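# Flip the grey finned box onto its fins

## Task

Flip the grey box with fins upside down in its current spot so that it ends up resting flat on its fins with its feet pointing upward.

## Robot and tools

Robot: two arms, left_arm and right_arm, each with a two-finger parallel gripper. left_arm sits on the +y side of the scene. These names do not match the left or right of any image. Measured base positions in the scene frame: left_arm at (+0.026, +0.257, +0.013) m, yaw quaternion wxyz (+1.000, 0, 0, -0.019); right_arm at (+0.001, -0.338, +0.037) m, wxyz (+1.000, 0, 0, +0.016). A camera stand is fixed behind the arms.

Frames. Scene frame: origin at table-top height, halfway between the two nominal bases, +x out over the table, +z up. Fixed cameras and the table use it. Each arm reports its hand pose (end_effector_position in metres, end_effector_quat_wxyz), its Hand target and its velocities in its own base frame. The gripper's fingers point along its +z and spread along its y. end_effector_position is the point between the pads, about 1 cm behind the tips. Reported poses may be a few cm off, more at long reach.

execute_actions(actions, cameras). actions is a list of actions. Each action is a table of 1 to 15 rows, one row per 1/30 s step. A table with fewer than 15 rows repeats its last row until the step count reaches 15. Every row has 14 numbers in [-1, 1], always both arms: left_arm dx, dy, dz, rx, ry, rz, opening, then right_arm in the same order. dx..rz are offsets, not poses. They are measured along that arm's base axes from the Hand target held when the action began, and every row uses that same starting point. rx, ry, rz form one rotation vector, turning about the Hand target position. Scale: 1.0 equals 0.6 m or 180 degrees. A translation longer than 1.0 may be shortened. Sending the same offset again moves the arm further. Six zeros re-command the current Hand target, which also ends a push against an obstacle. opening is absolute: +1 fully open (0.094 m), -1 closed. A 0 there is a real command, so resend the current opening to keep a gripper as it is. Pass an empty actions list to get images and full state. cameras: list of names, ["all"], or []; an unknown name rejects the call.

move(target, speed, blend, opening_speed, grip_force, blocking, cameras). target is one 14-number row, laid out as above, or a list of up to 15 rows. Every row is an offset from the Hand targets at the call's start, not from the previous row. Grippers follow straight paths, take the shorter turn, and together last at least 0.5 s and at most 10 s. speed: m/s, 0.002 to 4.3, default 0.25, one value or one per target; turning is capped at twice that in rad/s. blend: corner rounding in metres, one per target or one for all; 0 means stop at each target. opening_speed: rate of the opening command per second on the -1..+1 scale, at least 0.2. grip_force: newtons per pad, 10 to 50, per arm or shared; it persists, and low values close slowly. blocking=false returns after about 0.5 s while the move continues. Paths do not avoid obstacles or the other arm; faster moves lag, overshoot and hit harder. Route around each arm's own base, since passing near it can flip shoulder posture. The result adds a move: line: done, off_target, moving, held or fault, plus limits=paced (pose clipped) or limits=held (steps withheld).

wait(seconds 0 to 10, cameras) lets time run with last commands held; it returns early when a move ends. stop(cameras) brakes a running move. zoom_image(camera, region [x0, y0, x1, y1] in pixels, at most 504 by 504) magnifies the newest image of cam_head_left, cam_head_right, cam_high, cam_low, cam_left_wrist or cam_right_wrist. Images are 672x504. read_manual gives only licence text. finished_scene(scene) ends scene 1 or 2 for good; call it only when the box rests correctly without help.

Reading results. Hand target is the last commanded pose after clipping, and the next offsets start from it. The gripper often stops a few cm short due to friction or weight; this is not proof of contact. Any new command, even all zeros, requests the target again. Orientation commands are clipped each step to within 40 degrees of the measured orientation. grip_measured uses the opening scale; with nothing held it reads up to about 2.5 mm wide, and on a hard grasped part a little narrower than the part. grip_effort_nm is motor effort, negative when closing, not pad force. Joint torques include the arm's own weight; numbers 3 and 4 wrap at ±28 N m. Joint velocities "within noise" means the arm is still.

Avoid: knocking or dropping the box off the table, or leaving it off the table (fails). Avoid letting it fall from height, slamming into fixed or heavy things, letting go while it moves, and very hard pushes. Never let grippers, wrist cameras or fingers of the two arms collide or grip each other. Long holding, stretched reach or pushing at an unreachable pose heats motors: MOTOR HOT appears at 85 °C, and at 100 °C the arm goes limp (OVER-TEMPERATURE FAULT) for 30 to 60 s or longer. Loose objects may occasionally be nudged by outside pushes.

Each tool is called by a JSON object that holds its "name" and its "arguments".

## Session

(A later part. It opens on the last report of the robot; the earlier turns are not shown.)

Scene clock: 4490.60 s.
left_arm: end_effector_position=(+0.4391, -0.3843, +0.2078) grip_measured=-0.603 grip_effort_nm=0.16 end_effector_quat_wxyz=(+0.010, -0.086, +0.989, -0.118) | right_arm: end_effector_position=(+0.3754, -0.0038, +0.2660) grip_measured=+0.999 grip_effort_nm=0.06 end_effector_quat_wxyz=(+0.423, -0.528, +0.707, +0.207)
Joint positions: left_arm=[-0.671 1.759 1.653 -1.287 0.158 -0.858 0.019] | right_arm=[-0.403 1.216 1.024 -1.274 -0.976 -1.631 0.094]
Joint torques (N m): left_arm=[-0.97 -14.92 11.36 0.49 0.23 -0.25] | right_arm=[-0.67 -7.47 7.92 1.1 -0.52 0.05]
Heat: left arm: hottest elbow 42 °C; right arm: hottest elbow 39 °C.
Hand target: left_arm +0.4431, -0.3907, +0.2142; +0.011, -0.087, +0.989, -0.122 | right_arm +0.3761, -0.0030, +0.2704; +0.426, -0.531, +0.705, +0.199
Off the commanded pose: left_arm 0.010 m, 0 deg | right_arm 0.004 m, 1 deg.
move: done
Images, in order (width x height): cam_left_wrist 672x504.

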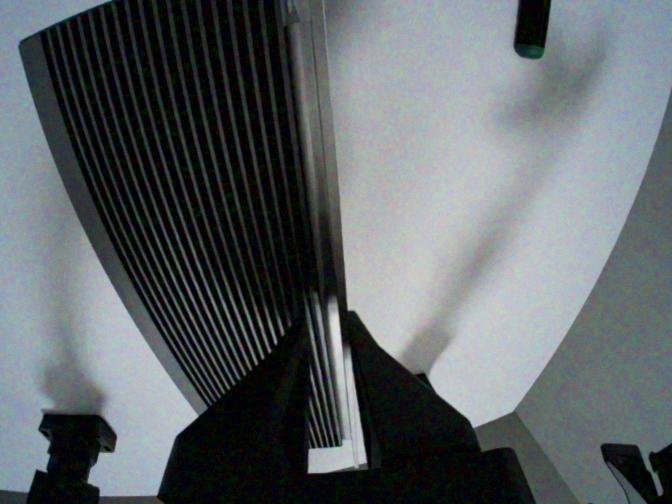

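{"name": "move", "arguments": {"target": [0.005,-0.012,0.015,0,0,0,-0.6,0,0,0,0,0,0,1], "speed": 0.03, "cameras": ["cam_left_wrist"]}}

{"name": "zoom_image", "arguments": {"camera": "cam_left_wrist", "region": [250, 230, 400, 380]}}

Scene clock: 4500.47 s.
left_arm: end_effector_position=(+0.4398, -0.3855, +0.2200) grip_measured=-0.602 grip_effort_nm=0.15 end_effector_quat_wxyz=(+0.010, -0.085, +0.989, -0.119) | right_arm: end_effector_position=(+0.3754, -0.0038, +0.2660) grip_measured=+0.999 grip_effort_nm=0.06 end_effector_quat_wxyz=(+0.423, -0.528, +0.707, +0.207)
Joint positions: left_arm=[-0.672 1.759 1.686 -1.318 0.158 -0.859 0.019] | right_arm=[-0.403 1.216 1.024 -1.274 -0.976 -1.631 0.094]
Joint torques (N m): left_arm=[-1.49 -13.63 12.4 0.59 0.17 -0.31] | right_arm=[-0.09 -7.94 8.09 1.06 -0.57 0.07]
Heat: left arm: hottest elbow 43 °C; right arm: hottest elbow 39 °C.
Hand target: left_arm +0.4461, -0.3979, +0.2232; +0.011, -0.087, +0.989, -0.122 | right_arm +0.3761, -0.0030, +0.2704; +0.426, -0.531, +0.705, +0.199
Off the commanded pose: left_arm 0.014 m, 0 deg | right_arm 0.004 m, 1 deg.
move: off_target (left_arm)
Images, in order (width x height): cam_left_wrist 672x504.

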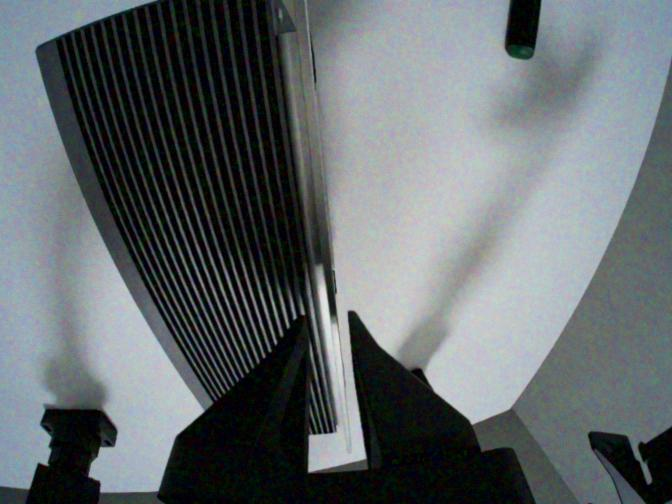

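Scaled by 3.360 from the camera's 672x504 image, which has a finer 960x720 frame.

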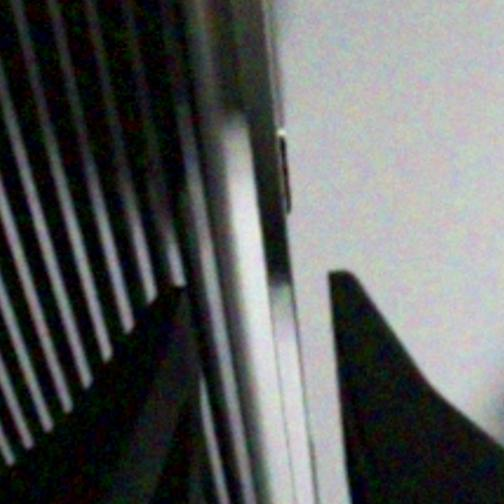

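{"name": "move", "arguments": {"target": [0.0,-0.002,-0.022,0,0,0,-0.6,0,0,0,0,0,0,1], "speed": 0.03, "cameras": ["cam_left_wrist"]}}

{"name": "zoom_image", "arguments": {"camera": "cam_left_wrist", "region": [250, 230, 400, 380]}}

Scene clock: 4508.93 s.
left_arm: end_effector_position=(+0.4414, -0.3875, +0.2203) grip_measured=-0.602 grip_effort_nm=0.15 end_effector_quat_wxyz=(+0.013, -0.085, +0.989, -0.122) | right_arm: end_effector_position=(+0.3754, -0.0038, +0.2660) grip_measured=+0.999 grip_effort_nm=0.07 end_effector_quat_wxyz=(+0.423, -0.528, +0.707, +0.207)
Joint positions: left_arm=[-0.673 1.759 1.686 -1.308 0.158 -0.86 0.019] | right_arm=[-0.403 1.216 1.024 -1.274 -0.976 -1.631 0.094]
Joint torques (N m): left_arm=[-1.55 -13.22 10.25 1.39 0.15 -0.31] | right_arm=[-0.38 -7.88 7.95 1.06 -0.57 0.09]
Heat: left arm: hottest elbow 43 °C; right arm: hottest elbow 39 °C.
Hand target: left_arm +0.4461, -0.3990, +0.2098; +0.011, -0.087, +0.989, -0.122 | right_arm +0.3761, -0.0030, +0.2704; +0.426, -0.531, +0.705, +0.199
Off the commanded pose: left_arm 0.016 m, 0 deg | right_arm 0.004 m, 1 deg.
move: off_target (left_arm)
Images, in order (width x height): cam_left_wrist 672x504.

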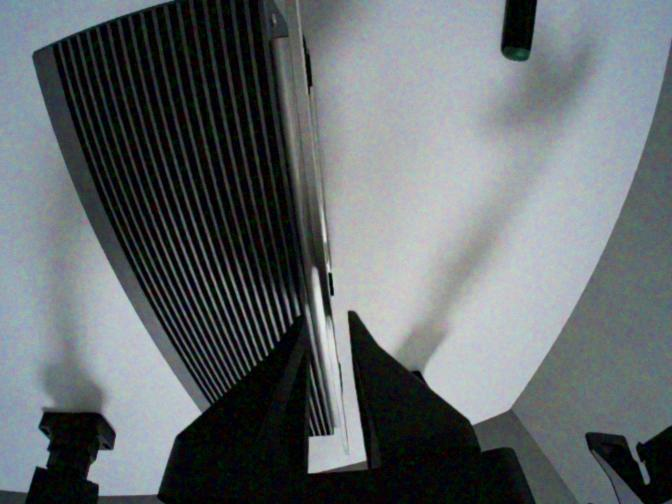

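Scaled by 3.360 from the camera's 672x504 image, which has a finer 960x720 frame.

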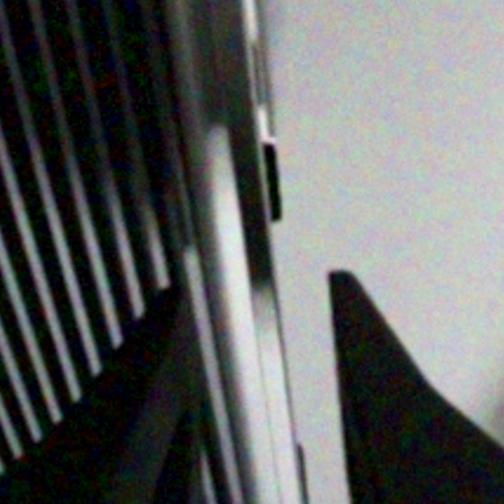

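{"name": "move", "arguments": {"target": [0.002,0.004,-0.008,0,0,0,-0.6,0,0,0,0,0,0,1], "speed": 0.03}}

Scene clock: 4512.70 s.
left_arm: end_effector_position=(+0.4436, -0.3892, +0.2208) grip_measured=-0.602 grip_effort_nm=0.15 end_effector_quat_wxyz=(+0.017, -0.085, +0.988, -0.126) | right_arm: end_effector_position=(+0.3754, -0.0038, +0.2660) grip_measured=+0.999 grip_effort_nm=0.07 end_effector_quat_wxyz=(+0.423, -0.528, +0.707, +0.207)
Joint positions: left_arm=[-0.673 1.759 1.686 -1.296 0.158 -0.861 0.019] | right_arm=[-0.403 1.216 1.024 -1.274 -0.976 -1.631 0.094]
Joint torques (N m): left_arm=[-1.2 -13.45 9.26 1.44 0.16 -0.26] | right_arm=[-0.38 -8.06 7.99 1.2 -0.55 0.09]
Heat: left arm: hottest elbow 43 °C; right arm: hottest elbow 39 °C.
Hand target: left_arm +0.4473, -0.3966, +0.2051; +0.011, -0.087, +0.989, -0.122 | right_arm +0.3761, -0.0030, +0.2704; +0.426, -0.531, +0.705, +0.199
Off the commanded pose: left_arm 0.018 m, 1 deg | right_arm 0.004 m, 1 deg.
move: off_target (left_arm)

{"name": "move", "arguments": {"target": [-0.003,0.002,-0.008,0,0,0,-0.6,0,0,0,0,0,0,1], "speed": 0.03, "cameras": ["cam_left_wrist"]}}

{"name": "zoom_image", "arguments": {"camera": "cam_left_wrist", "region": [250, 230, 400, 380]}}

Scene clock: 4519.17 s.
left_arm: end_effector_position=(+0.4444, -0.3898, +0.2177) grip_measured=-0.602 grip_effort_nm=0.15 end_effector_quat_wxyz=(+0.019, -0.085, +0.988, -0.128) | right_arm: end_effector_position=(+0.3754, -0.0038, +0.2660) grip_measured=+0.999 grip_effort_nm=0.06 end_effector_quat_wxyz=(+0.423, -0.528, +0.707, +0.207)
Joint positions: left_arm=[-0.673 1.759 1.677 -1.282 0.158 -0.861 0.019] | right_arm=[-0.403 1.216 1.024 -1.274 -0.976 -1.631 0.094]
Joint torques (N m): left_arm=[-1.2 -13.63 8.49 1.46 0.15 -0.27] | right_arm=[-0.38 -7.71 7.84 0.95 -0.55 0.04]
Heat: left arm: hottest elbow 43 °C; right arm: hottest elbow 39 °C.
Hand target: left_arm +0.4455, -0.3954, +0.2003; +0.011, -0.087, +0.989, -0.122 | right_arm +0.3761, -0.0030, +0.2704; +0.426, -0.531, +0.705, +0.199
Off the commanded pose: left_arm 0.018 m, 1 deg | right_arm 0.004 m, 1 deg.
move: off_target (left_arm)
Images, in order (width x height): cam_left_wrist 672x504.

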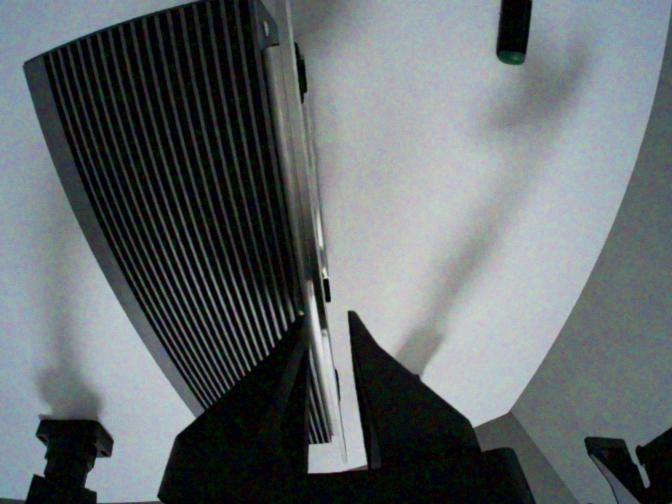

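Scaled by 3.360 from the camera's 672x504 image, which has a finer 960x720 frame.

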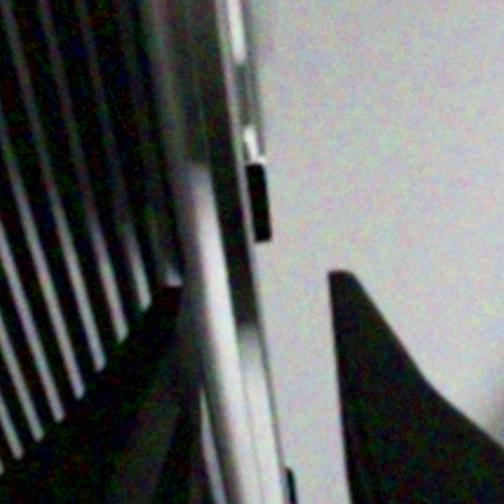

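{"name": "move", "arguments": {"target": [-0.002,0.0,-0.006,0,0,0,-0.6,0,0,0,0,0,0,1], "speed": 0.03}}

{"name": "move", "arguments": {"target": [0,0,0,0,0,0,-1,0,0,0,0,0,0,1], "speed": 0.03, "opening_speed": 0.4, "cameras": ["cam_left_wrist"]}}

{"name": "zoom_image", "arguments": {"camera": "cam_left_wrist", "region": [250, 230, 400, 380]}}

Scene clock: 4525.57 s.
left_arm: end_effector_position=(+0.4440, -0.3895, +0.2136) grip_measured=-0.602 grip_effort_nm=0.15 end_effector_quat_wxyz=(+0.019, -0.085, +0.988, -0.128) | right_arm: end_effector_position=(+0.3754, -0.0038, +0.2660) grip_measured=+0.999 grip_effort_nm=0.06 end_effector_quat_wxyz=(+0.423, -0.528, +0.707, +0.207)
Joint positions: left_arm=[-0.673 1.759 1.666 -1.272 0.158 -0.861 0.019] | right_arm=[-0.403 1.216 1.024 -1.274 -0.976 -1.631 0.094]
Joint torques (N m): left_arm=[-1.44 -13.68 8.43 1.55 0.15 -0.27] | right_arm=[-0.5 -7.77 7.8 0.96 -0.58 0.05]
Heat: left arm: hottest elbow 43 °C; right arm: hottest elbow 39 °C.
Hand target: left_arm +0.4443, -0.3954, +0.1967; +0.011, -0.087, +0.989, -0.122 | right_arm +0.3761, -0.0030, +0.2704; +0.426, -0.531, +0.705, +0.199
Off the commanded pose: left_arm 0.018 m, 1 deg | right_arm 0.004 m, 1 deg.
move: off_target (left_arm)

Scene clock: 4526.77 s.
left_arm: end_effector_position=(+0.4442, -0.3894, +0.2136) grip_measured=-0.934 grip_effort_nm=-0.95 end_effector_quat_wxyz=(+0.020, -0.085, +0.988, -0.127) | right_arm: end_effector_position=(+0.3754, -0.0038, +0.2660) grip_measured=+0.999 grip_effort_nm=0.06 end_effector_quat_wxyz=(+0.423, -0.528, +0.707, +0.207)
Joint positions: left_arm=[-0.673 1.759 1.666 -1.272 0.157 -0.861 0.003] | right_arm=[-0.403 1.216 1.024 -1.274 -0.976 -1.631 0.094]
Joint torques (N m): left_arm=[-1.67 -13.74 8.49 1.51 0.2 -0.29] | right_arm=[-0.91 -7.41 7.87 1.25 -0.57 0.04]
Heat: left arm: hottest elbow 43 °C; right arm: hottest elbow 39 °C.
Hand target: left_arm +0.4443, -0.3955, +0.1967; +0.011, -0.087, +0.989, -0.122 | right_arm +0.3761, -0.0030, +0.2704; +0.426, -0.531, +0.705, +0.199
Off the commanded pose: left_arm 0.018 m, 1 deg | right_arm 0.004 m, 1 deg.
move: off_target (left_arm)
Images, in order (width x height): cam_left_wrist 672x504.

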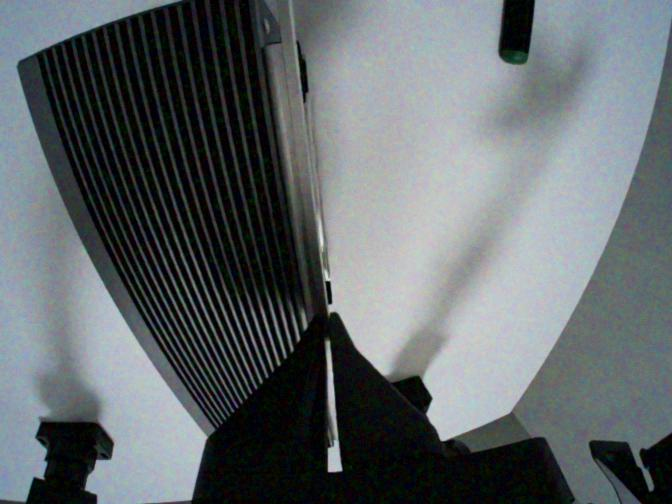

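Scaled by 3.360 from the camera's 672x504 image, which has a finer 960x720 frame.

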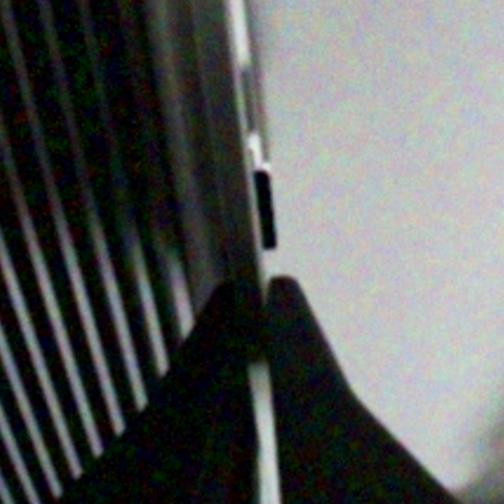

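{"name": "move", "arguments": {"target": [-0.0147,0.063,0.005,-0.0546,-0.0105,0,-1,0,0,0,0,0,0,1], "speed": 0.03, "cameras": ["cam_left_wrist", "cam_high", "cam_head_left"]}}

Scene clock: 4562.10 s.
left_arm: end_effector_position=(+0.4386, -0.3566, +0.2187) grip_measured=-0.936 grip_effort_nm=-1.01 end_effector_quat_wxyz=(+0.032, -0.086, +0.973, -0.211) | right_arm: end_effector_position=(+0.3754, -0.0038, +0.2660) grip_measured=+0.999 grip_effort_nm=0.06 end_effector_quat_wxyz=(+0.423, -0.528, +0.707, +0.207)
Joint positions: left_arm=[-0.596 1.619 1.466 -1.089 0.283 -0.82 0.003] | right_arm=[-0.403 1.216 1.024 -1.274 -0.976 -1.631 0.094]
Joint torques (N m): left_arm=[-0.85 -12.51 6.95 2.03 0.62 -0.13] | right_arm=[-0.44 -8.06 7.94 0.84 -0.56 0.11]
Heat: left arm: hottest elbow 44 °C; right arm: hottest elbow 39 °C.
Hand target: left_arm +0.4354, -0.3577, +0.1995; +0.019, -0.086, +0.974, -0.207 | right_arm +0.3761, -0.0030, +0.2704; +0.426, -0.531, +0.705, +0.199
Off the commanded pose: left_arm 0.019 m, 2 deg | right_arm 0.004 m, 1 deg.
move: off_target (left_arm)
Images, in order (width x height): cam_head_left 672x504, cam_high 672x504, cam_left_wrist 672x504.

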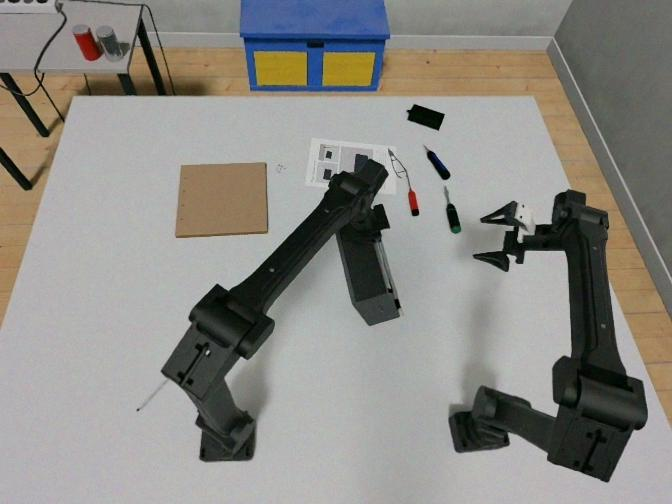

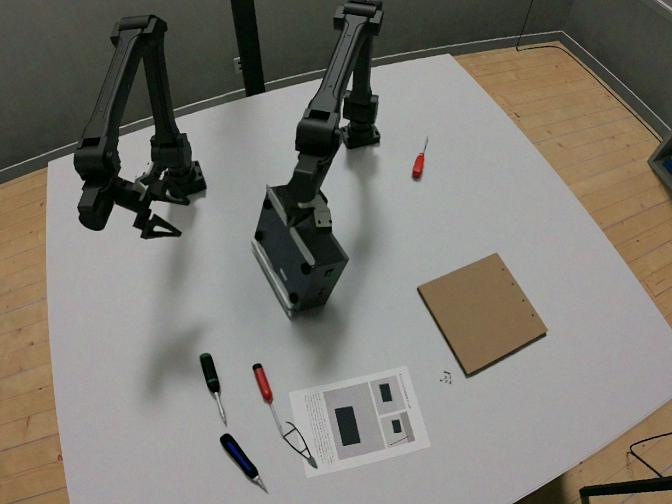

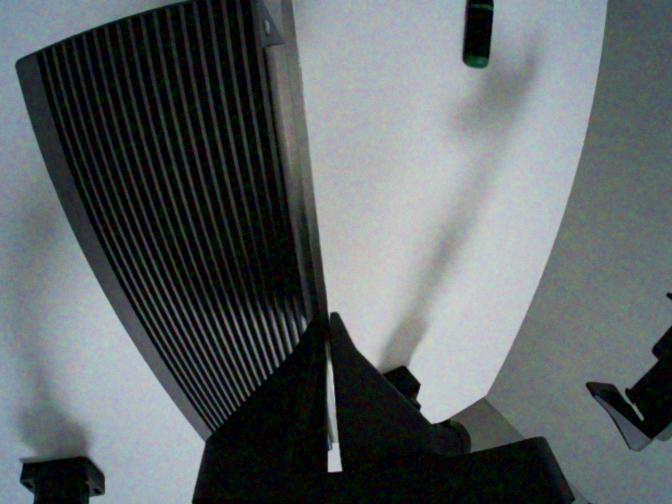

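{"name": "move", "arguments": {"target": [-0.0149,0.0637,-0.003,-0.0546,-0.0105,0,-1,0,0,0,0,0,0,1], "speed": 0.03, "cameras": ["cam_left_wrist", "cam_high"]}}

Scene clock: 4579.83 s.
left_arm: end_effector_position=(+0.4317, -0.3128, +0.2192) grip_measured=-0.936 grip_effort_nm=-1.01 end_effector_quat_wxyz=(+0.044, -0.085, +0.951, -0.294) | right_arm: end_effector_position=(+0.3754, -0.0038, +0.2660) grip_measured=+0.999 grip_effort_nm=0.07 end_effector_quat_wxyz=(+0.423, -0.528, +0.707, +0.207)
Joint positions: left_arm=[-0.487 1.49 1.27 -0.922 0.439 -0.763 0.003] | right_arm=[-0.403 1.216 1.024 -1.274 -0.976 -1.631 0.094]
Joint torques (N m): left_arm=[-1.96 -9.99 6.94 2.45 0.7 -0.18] | right_arm=[-0.32 -7.53 7.95 1.14 -0.52 0.05]
Heat: left arm: hottest elbow 42 °C; right arm: hottest elbow 39 °C.
Hand target: left_arm +0.4265, -0.3194, +0.1979; +0.028, -0.083, +0.953, -0.291 | right_arm +0.3761, -0.0030, +0.2704; +0.426, -0.531, +0.705, +0.199
Off the commanded pose: left_arm 0.023 m, 2 deg | right_arm 0.004 m, 1 deg.
move: off_target (left_arm)
Images, in order (width x height): cam_high 672x504, cam_left_wrist 672x504.

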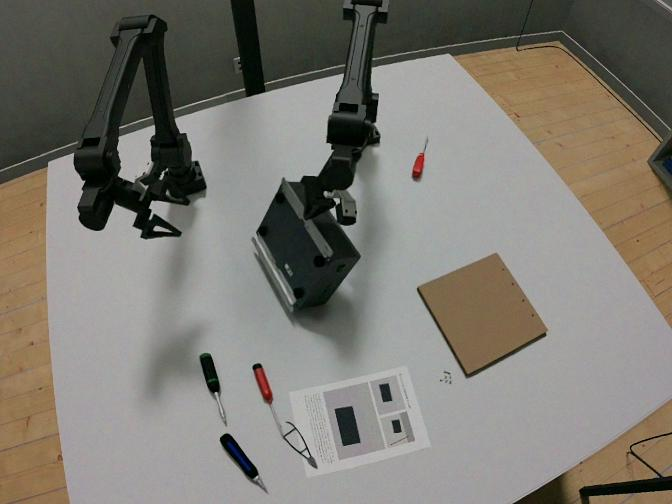

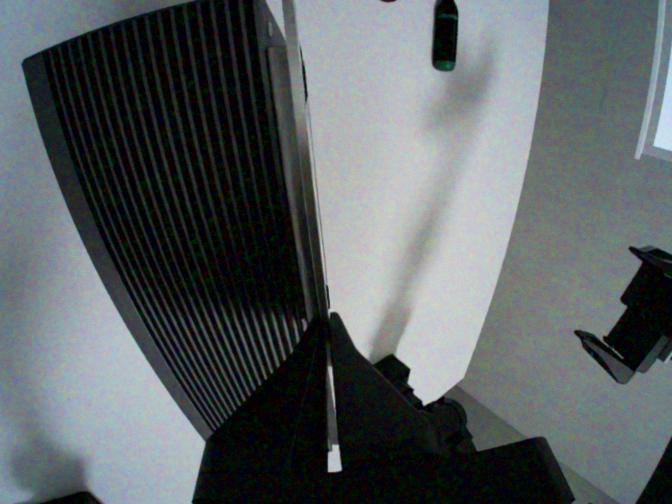

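{"name": "move", "arguments": {"target": [-0.0147,0.06,-0.014,-0.0546,-0.0105,0,-1,0,0,0,0,0,0,1], "speed": 0.03, "cameras": ["cam_left_wrist", "cam_high"]}}

Scene clock: 4590.27 s.
left_arm: end_effector_position=(+0.4250, -0.2715, +0.2114) grip_measured=-0.937 grip_effort_nm=-1.01 end_effector_quat_wxyz=(+0.056, -0.085, +0.922, -0.374) | right_arm: end_effector_position=(+0.3754, -0.0038, +0.2660) grip_measured=+0.999 grip_effort_nm=0.06 end_effector_quat_wxyz=(+0.423, -0.528, +0.707, +0.207)
Joint positions: left_arm=[-0.368 1.399 1.093 -0.753 0.612 -0.717 0.003] | right_arm=[-0.403 1.216 1.024 -1.274 -0.976 -1.631 0.094]
Joint torques (N m): left_arm=[-2.84 -7.77 7.02 2.58 0.77 -0.21] | right_arm=[0.26 -8.18 7.83 1.11 -0.57 0.08]
Heat: left arm: hottest elbow 41 °C; right arm: hottest elbow 39 °C.
Hand target: left_arm +0.4177, -0.2835, +0.1894; +0.037, -0.081, +0.924, -0.373 | right_arm +0.3761, -0.0030, +0.2704; +0.426, -0.531, +0.705, +0.199
Off the commanded pose: left_arm 0.026 m, 2 deg | right_arm 0.004 m, 1 deg.
move: off_target (left_arm)
Images, in order (width x height): cam_high 672x504, cam_left_wrist 672x504.

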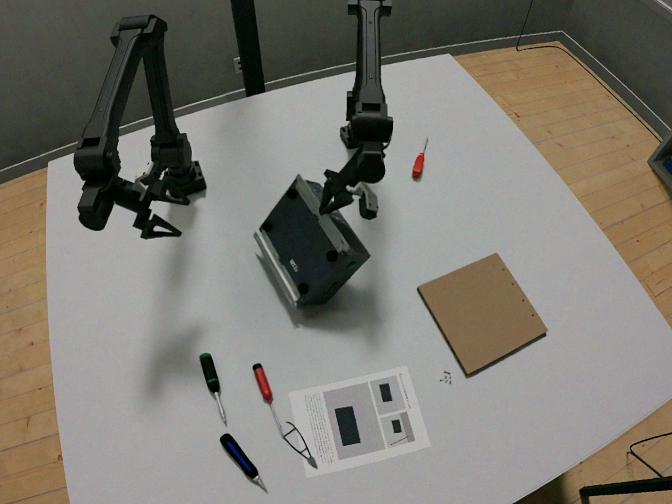

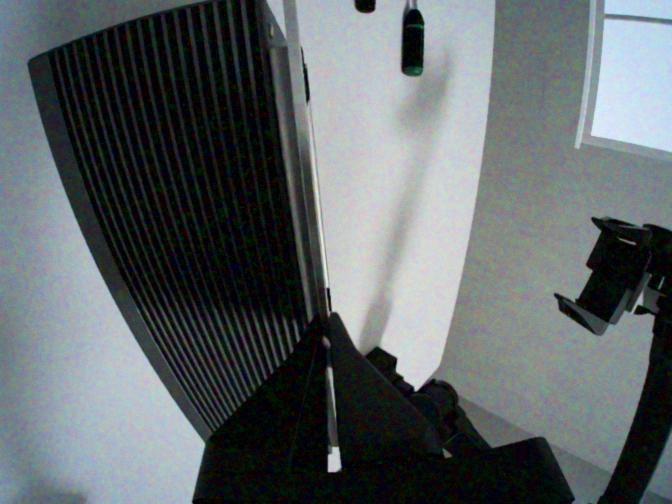

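{"name": "move", "arguments": {"target": [-0.0125,0.053,-0.03,-0.0546,-0.0105,0,-1,0,0,0,0,0,0,1], "speed": 0.03, "cameras": ["cam_left_wrist", "cam_high"]}}

Scene clock: 4604.63 s.
left_arm: end_effector_position=(+0.4175, -0.2393, +0.1915) grip_measured=-0.939 grip_effort_nm=-1.01 end_effector_quat_wxyz=(+0.061, -0.086, +0.883, -0.457) | right_arm: end_effector_position=(+0.3754, -0.0038, +0.2660) grip_measured=+0.999 grip_effort_nm=0.07 end_effector_quat_wxyz=(+0.423, -0.528, +0.707, +0.207)
Joint positions: left_arm=[-0.255 1.365 0.928 -0.547 0.809 -0.707 0.003] | right_arm=[-0.403 1.216 1.024 -1.274 -0.976 -1.631 0.094]
Joint torques (N m): left_arm=[-3.37 -6.59 7.12 2.35 0.37 -0.05] | right_arm=[-0.62 -7.59 7.72 1.16 -0.54 0.08]
Heat: left arm: hottest elbow 41 °C; right arm: hottest elbow 39 °C.
Hand target: left_arm +0.4103, -0.2516, +0.1715; +0.045, -0.077, +0.887, -0.452 | right_arm +0.3761, -0.0030, +0.2704; +0.426, -0.531, +0.705, +0.199
Off the commanded pose: left_arm 0.025 m, 2 deg | right_arm 0.004 m, 1 deg.
move: off_target (left_arm)
Images, in order (width x height): cam_high 672x504, cam_left_wrist 672x504.

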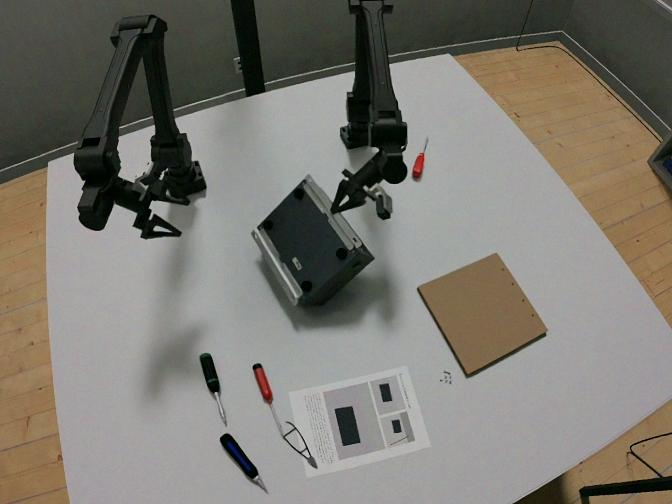

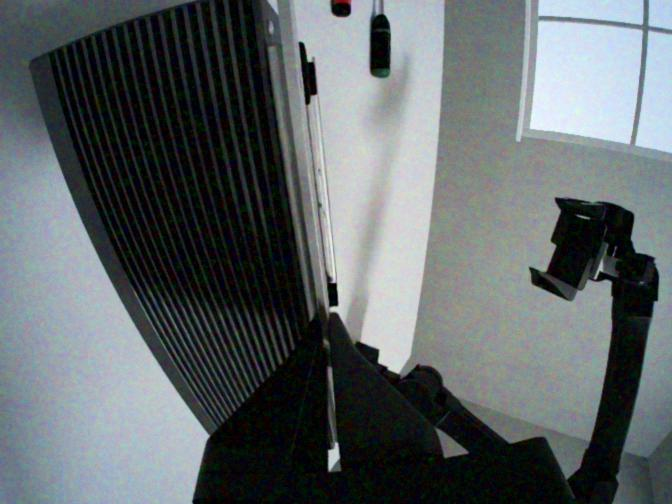

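{"name": "move", "arguments": {"target": [-0.013,0.053,-0.038,-0.0546,-0.0105,0,-1,0,0,0,0,0,0,1], "speed": 0.03, "cameras": ["cam_left_wrist", "cam_high"]}}

Scene clock: 4613.83 s.
left_arm: end_effector_position=(+0.4089, -0.2049, +0.1648) grip_measured=-0.938 grip_effort_nm=-1.01 end_effector_quat_wxyz=(+0.073, -0.083, +0.842, -0.529) | right_arm: end_effector_position=(+0.3754, -0.0038, +0.2660) grip_measured=+0.999 grip_effort_nm=0.06 end_effector_quat_wxyz=(+0.423, -0.528, +0.707, +0.207)
Joint positions: left_arm=[-0.138 1.38 0.776 -0.316 0.998 -0.699 0.003] | right_arm=[-0.403 1.216 1.024 -1.274 -0.976 -1.631 0.094]
Joint torques (N m): left_arm=[-3.72 -5.71 7.2 2.22 0.6 -0.07] | right_arm=[-0.15 -7.65 7.91 1.01 -0.51 0.09]
Heat: left arm: hottest elbow 41 °C; right arm: hottest elbow 39 °C.
Hand target: left_arm +0.4024, -0.2198, +0.1486; +0.053, -0.074, +0.845, -0.528 | right_arm +0.3761, -0.0030, +0.2704; +0.426, -0.531, +0.705, +0.199
Off the commanded pose: left_arm 0.023 m, 3 deg | right_arm 0.004 m, 1 deg.
move: off_target (left_arm)
Images, in order (width x height): cam_high 672x504, cam_left_wrist 672x504.

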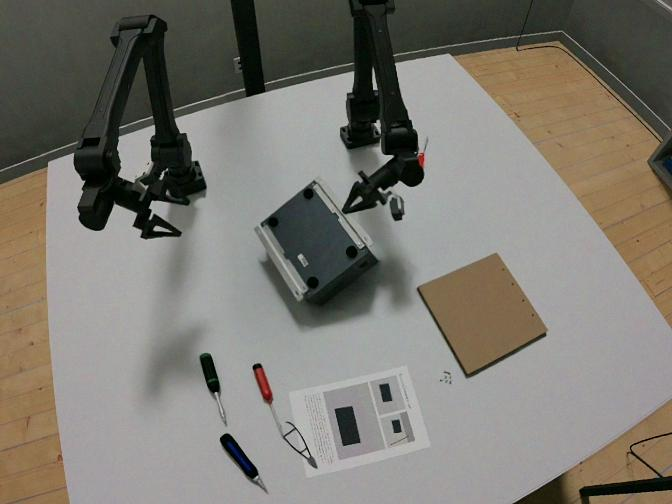

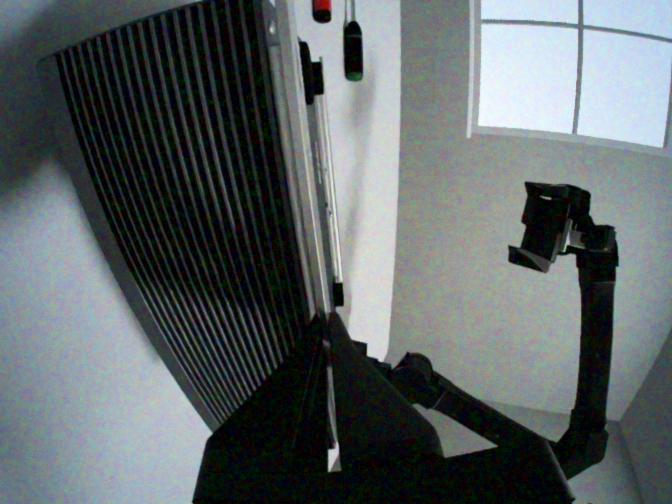

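{"name": "move", "arguments": {"target": [-0.0117,0.045,-0.046,-0.0546,-0.0105,0,-1,0,0,0,0,0,0,1], "speed": 0.03, "cameras": ["cam_left_wrist", "cam_high", "cam_head_left"]}}

Scene clock: 4622.87 s.
left_arm: end_effector_position=(+0.3992, -0.1800, +0.1235) grip_measured=-0.932 grip_effort_nm=-1.01 end_effector_quat_wxyz=(+0.074, -0.078, +0.797, -0.594) | right_arm: end_effector_position=(+0.3754, -0.0038, +0.2660) grip_measured=+0.999 grip_effort_nm=0.06 end_effector_quat_wxyz=(+0.423, -0.528, +0.707, +0.207)
Joint positions: left_arm=[-0.046 1.492 0.648 0.004 1.181 -0.742 0.003] | right_arm=[-0.403 1.216 1.024 -1.274 -0.976 -1.631 0.094]
Joint torques (N m): left_arm=[-3.31 -7.36 6.69 2.29 0.95 -0.29] | right_arm=[0.03 -8.12 7.92 1.02 -0.57 0.08]
Heat: left arm: hottest elbow 40 °C; right arm: hottest elbow 39 °C.
Hand target: left_arm +0.3954, -0.1928, +0.1210; +0.060, -0.069, +0.795, -0.599 | right_arm +0.3761, -0.0030, +0.2704; +0.426, -0.531, +0.705, +0.199
Off the commanded pose: left_arm 0.014 m, 2 deg | right_arm 0.004 m, 1 deg.
move: off_target (left_arm)
Images, in order (width x height): cam_head_left 672x504, cam_high 672x504, cam_left_wrist 672x504.

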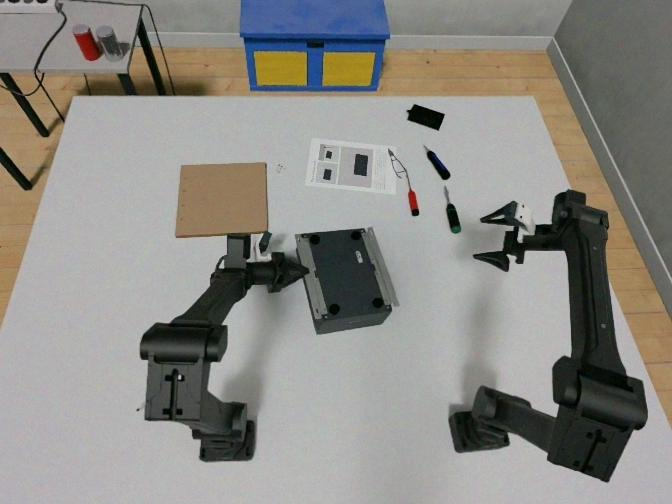

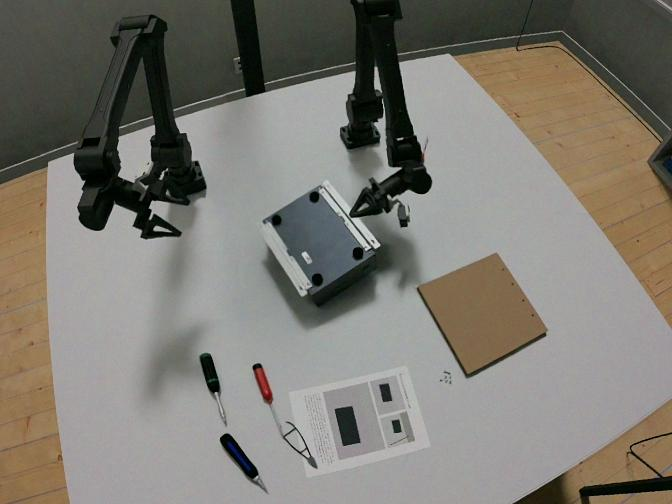

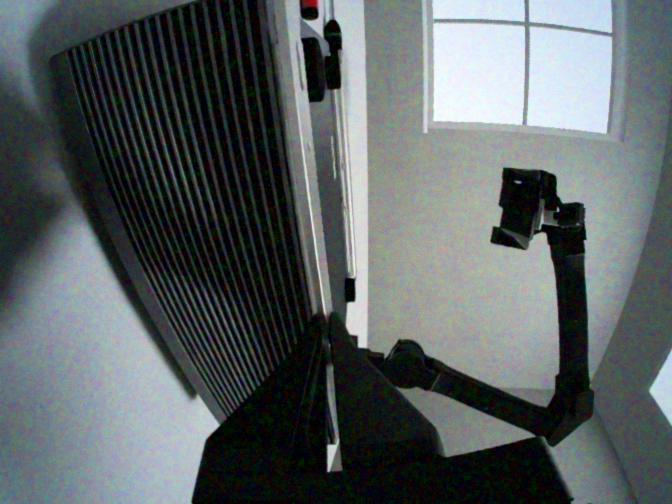

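{"name": "move", "arguments": {"target": [-0.0085,0.029,-0.022,-0.0437,-0.0084,0,-1,0,0,0,0,0,0,1], "speed": 0.02, "cameras": ["cam_left_wrist", "cam_high", "cam_head_left"]}}

Scene clock: 4640.37 s.
left_arm: end_effector_position=(+0.3945, -0.1675, +0.1020) grip_measured=-0.931 grip_effort_nm=-1.01 end_effector_quat_wxyz=(+0.077, -0.076, +0.759, -0.643) | right_arm: end_effector_position=(+0.3754, -0.0038, +0.2660) grip_measured=+0.999 grip_effort_nm=0.06 end_effector_quat_wxyz=(+0.423, -0.528, +0.707, +0.207)
Joint positions: left_arm=[0.002 1.616 0.57 0.395 1.3 -0.918 0.003] | right_arm=[-0.403 1.216 1.024 -1.274 -0.976 -1.631 0.094]
Joint torques (N m): left_arm=[-2.2 -9 5.53 2.52 1.58 -0.37] | right_arm=[-0.09 -7.77 7.88 1.1 -0.58 0.07]
Heat: left arm: hottest elbow 39 °C; right arm: hottest elbow 39 °C.
Hand target: left_arm +0.3903, -0.1754, +0.1078; +0.066, -0.065, +0.751, -0.653 | right_arm +0.3761, -0.0030, +0.2704; +0.426, -0.531, +0.705, +0.199
Off the commanded pose: left_arm 0.011 m, 2 deg | right_arm 0.004 m, 1 deg.
move: off_target (left_arm)
Images, in order (width x height): cam_head_left 672x504, cam_high 672x504, cam_left_wrist 672x504.

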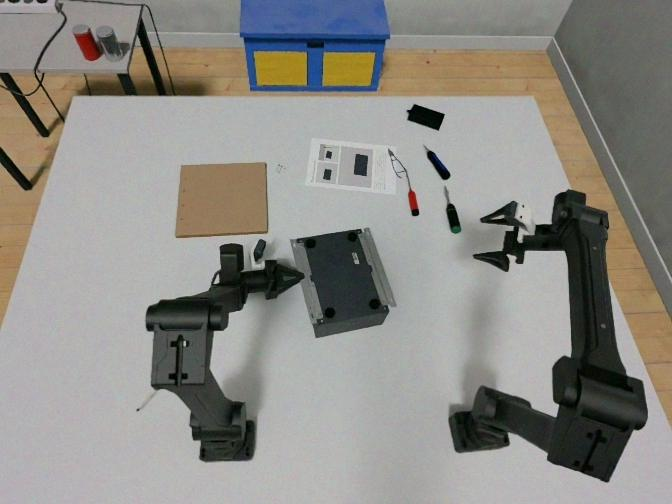

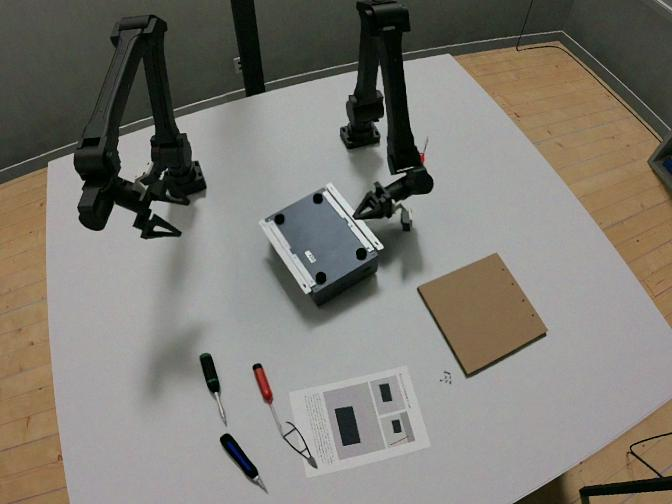

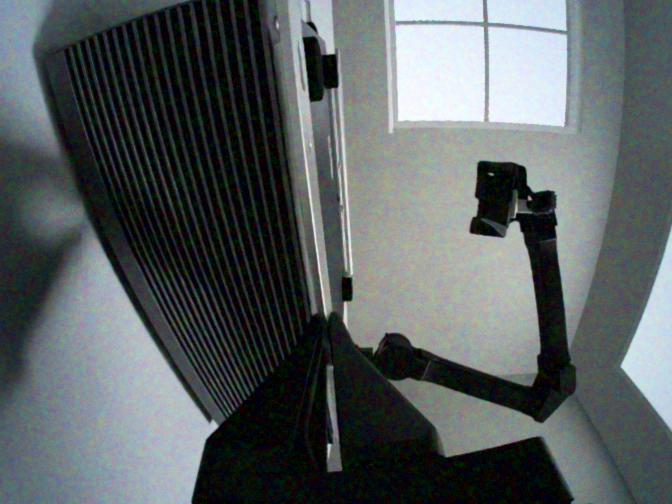

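{"name": "move", "arguments": {"target": [-0.004,0.012,-0.02,-0.0328,-0.0063,0,-1,0,0,0,0,0,0,1], "speed": 0.02, "cameras": ["cam_left_wrist", "cam_high"]}}

Scene clock: 4650.43 s.
left_arm: end_effector_position=(+0.3917, -0.1612, +0.0887) grip_measured=-0.931 grip_effort_nm=-1.01 end_effector_quat_wxyz=(+0.081, -0.074, +0.724, -0.681) | right_arm: end_effector_position=(+0.3754, -0.0038, +0.2660) grip_measured=+0.999 grip_effort_nm=0.07 end_effector_quat_wxyz=(+0.423, -0.528, +0.707, +0.207)
Joint positions: left_arm=[0.025 1.788 0.519 0.973 1.368 -1.263 0.003] | right_arm=[-0.403 1.216 1.024 -1.274 -0.976 -1.631 0.094]
Joint torques (N m): left_arm=[-2.2 -9.99 4.1 2.95 1.26 -0.52] | right_arm=[-0.62 -7.65 7.73 1.07 -0.53 0.06]
Heat: left arm: hottest elbow 39 °C; right arm: hottest elbow 39 °C.
Hand target: left_arm +0.3879, -0.1683, +0.0959; +0.069, -0.062, +0.716, -0.692 | right_arm +0.3761, -0.0030, +0.2704; +0.426, -0.531, +0.705, +0.199
Off the commanded pose: left_arm 0.011 m, 2 deg | right_arm 0.004 m, 1 deg.
move: off_target (left_arm)
Images, in order (width x height): cam_high 672x504, cam_left_wrist 672x504.

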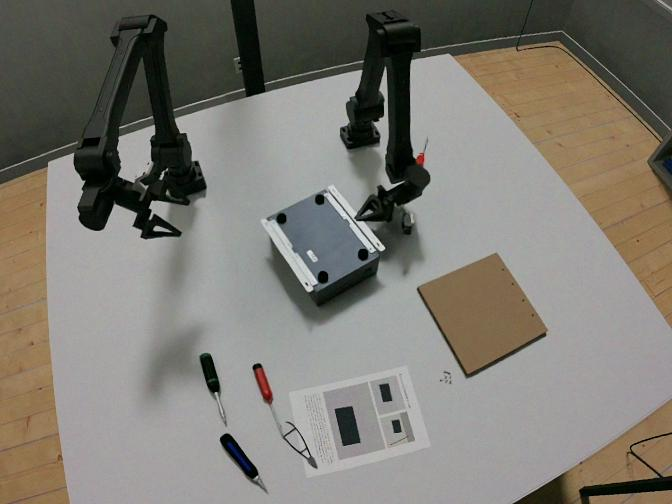

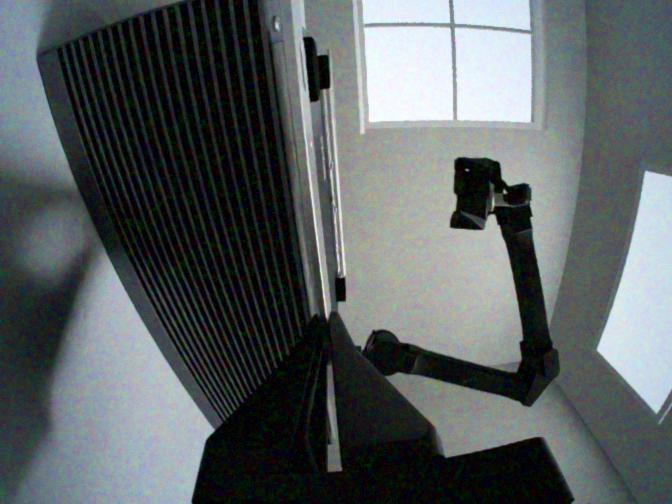

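{"name": "move", "arguments": {"target": [-0.003,0.008,-0.02,-0.0219,-0.0042,0,-1,0,0,0,0,0,0,1], "speed": 0.02, "cameras": ["cam_left_wrist", "cam_high"]}}

Scene clock: 4657.43 s.
left_arm: end_effector_position=(+0.3897, -0.1609, +0.0875) grip_measured=-0.939 grip_effort_nm=-1.01 end_effector_quat_wxyz=(+0.086, -0.066, +0.696, -0.710) | right_arm: end_effector_position=(+0.3754, -0.0038, +0.2660) grip_measured=+0.999 grip_effort_nm=0.06 end_effector_quat_wxyz=(+0.423, -0.528, +0.707, +0.207)
Joint positions: left_arm=[0.027 1.966 0.524 1.562 1.383 -1.662 0.003] | right_arm=[-0.403 1.216 1.024 -1.274 -0.976 -1.631 0.094]
Joint torques (N m): left_arm=[-1.14 -9.23 2.8 2.73 0.86 -0.34] | right_arm=[-0.38 -7.77 7.99 0.96 -0.54 0.06]
Heat: left arm: hottest elbow 39 °C; right arm: hottest elbow 39 °C.
Hand target: left_arm +0.3861, -0.1635, +0.0839; +0.072, -0.060, +0.691, -0.716 | right_arm +0.3761, -0.0030, +0.2704; +0.426, -0.531, +0.705, +0.199
Off the commanded pose: left_arm 0.006 m, 2 deg | right_arm 0.004 m, 1 deg.
joint sent to its limit (left arm) — joint 4 (wrist pitch), upper limit. The joint targets still meet the commanded pose.
move: done
Images, in order (width x height): cam_high 672x504, cam_left_wrist 672x504.

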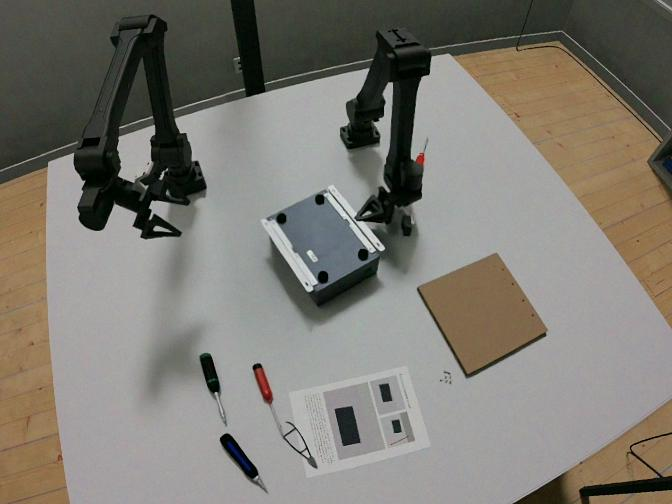

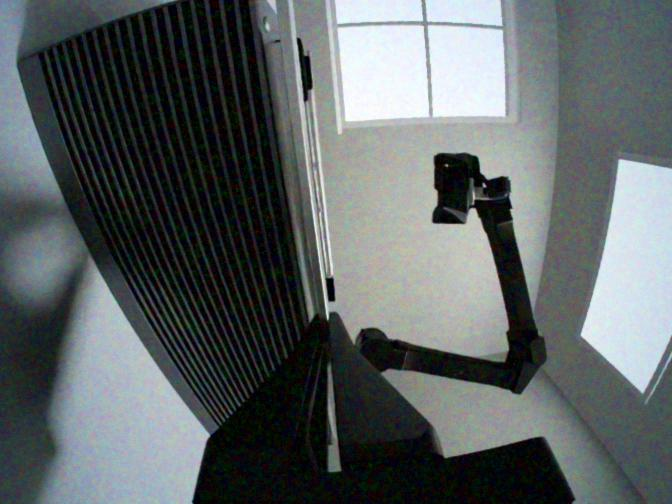

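{"name": "zoom_image", "arguments": {"camera": "cam_high", "region": [240, 160, 440, 320]}}

{"name": "zoom_image", "arguments": {"camera": "cam_left_wrist", "region": [0, 200, 250, 450]}}

Scaled by 2.520.

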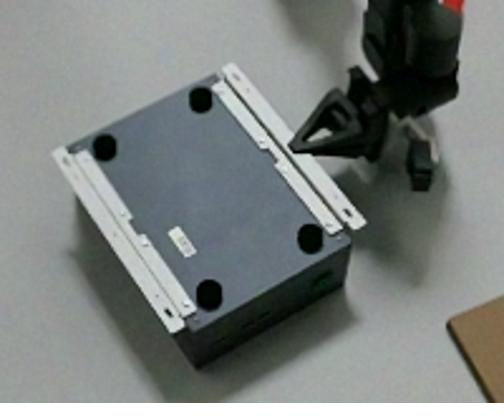

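Scaled by 2.016 from the camera's 672x504 image, which has a finer 960x720 frame.

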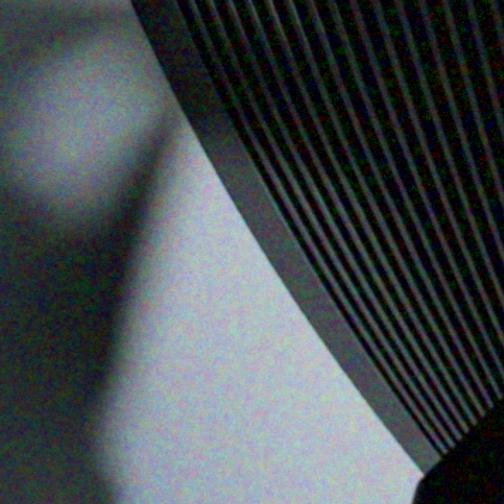

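{"name": "move", "arguments": {"target": [0,0,-0.013,0.008,0,0,-1,0,0,0,0,0,0,1], "speed": 0.02, "cameras": ["cam_left_wrist"]}}

Scene clock: 4671.30 s.
left_arm: end_effector_position=(+0.3896, -0.1609, +0.0872) grip_measured=-0.939 grip_effort_nm=-1.01 end_effector_quat_wxyz=(+0.086, -0.064, +0.696, -0.710) | right_arm: end_effector_position=(+0.3754, -0.0038, +0.2660) grip_measured=+0.999 grip_effort_nm=0.07 end_effector_quat_wxyz=(+0.423, -0.528, +0.707, +0.207)
Joint positions: left_arm=[0.027 1.967 0.524 1.561 1.384 -1.659 0.003] | right_arm=[-0.403 1.216 1.024 -1.274 -0.976 -1.631 0.094]
Joint velocities: left_arm=[-0.044 -0.015 0.002 -0.022 -0.037 -0.007 0] | right_arm=[within noise]
Joint torques (N m): left_arm=[-1.14 -8.12 2.85 1.37 0.87 0.12] | right_arm=[-0.67 -7.94 7.92 1.09 -0.53 0.05]
Heat: left arm: hottest elbow 38 °C; right arm: hottest elbow 39 °C.
Hand target: left_arm +0.3860, -0.1635, +0.0759; +0.073, -0.059, +0.700, -0.708 | right_arm +0.3761, -0.0030, +0.2704; +0.426, -0.531, +0.705, +0.199
Off the commanded pose: left_arm 0.012 m, 2 deg | right_arm 0.004 m, 1 deg.
move: off_target (left_arm)
Images, in order (width x height): cam_left_wrist 672x504.

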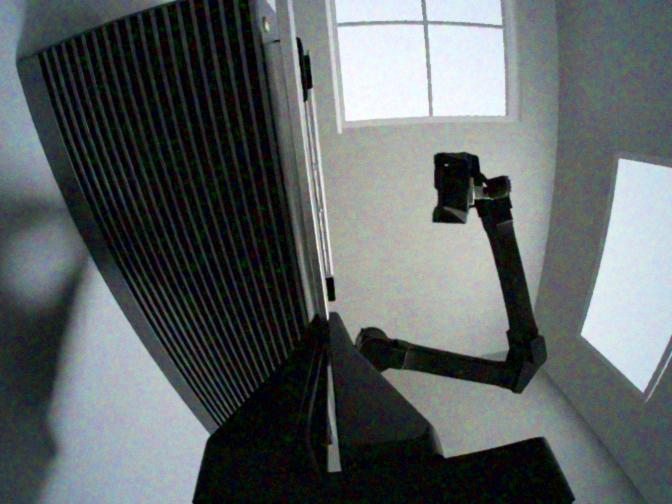

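{"name": "move", "arguments": {"target": [0,0,0,0,0,0,-0.8,0,0,0,0,0,0,1], "speed": 0.02, "opening_speed": 0.2, "cameras": ["cam_left_wrist"]}}

{"name": "zoom_image", "arguments": {"camera": "cam_left_wrist", "region": [200, 200, 450, 450]}}

Scene clock: 4678.27 s.
left_arm: end_effector_position=(+0.3874, -0.1614, +0.0857) grip_measured=-0.803 grip_effort_nm=0.16 end_effector_quat_wxyz=(+0.082, -0.055, +0.698, -0.709) | right_arm: end_effector_position=(+0.3754, -0.0038, +0.2660) grip_measured=+0.999 grip_effort_nm=0.07 end_effector_quat_wxyz=(+0.423, -0.528, +0.707, +0.207)
Joint positions: left_arm=[0.028 1.969 0.527 1.552 1.404 -1.643 0.009] | right_arm=[-0.403 1.216 1.024 -1.274 -0.976 -1.631 0.094]
Joint torques (N m): left_arm=[-1.14 -8.53 2.58 1.57 0.11 0.07] | right_arm=[-0.62 -7.41 7.92 1.05 -0.59 0.09]
Heat: left arm: hottest elbow 37 °C; right arm: hottest elbow 39 °C.
Hand target: left_arm +0.3860, -0.1635, +0.0760; +0.073, -0.059, +0.700, -0.708 | right_arm +0.3761, -0.0030, +0.2704; +0.426, -0.531, +0.705, +0.199
Off the commanded pose: left_arm 0.010 m, 1 deg | right_arm 0.004 m, 1 deg.
move: done
Images, in order (width x height): cam_left_wrist 672x504.

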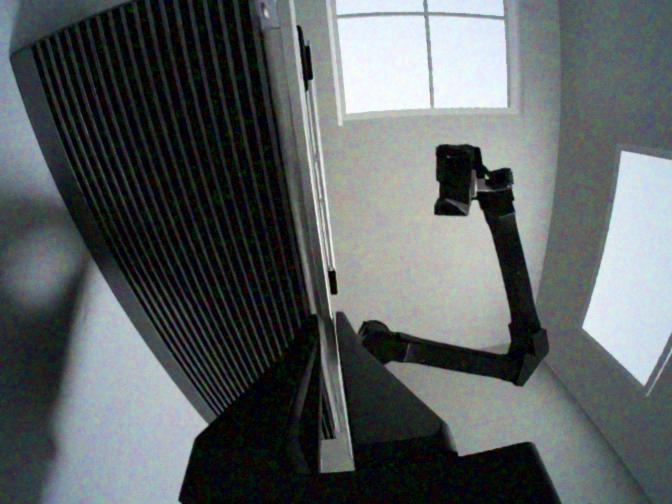

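Scaled by 2.016 from the camera's 672x504 image, which has a finer 960x720 frame.

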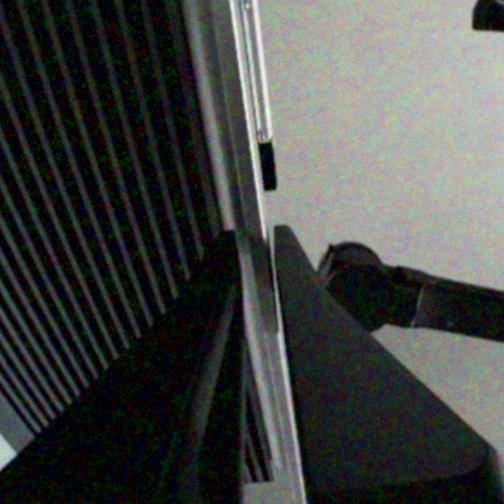

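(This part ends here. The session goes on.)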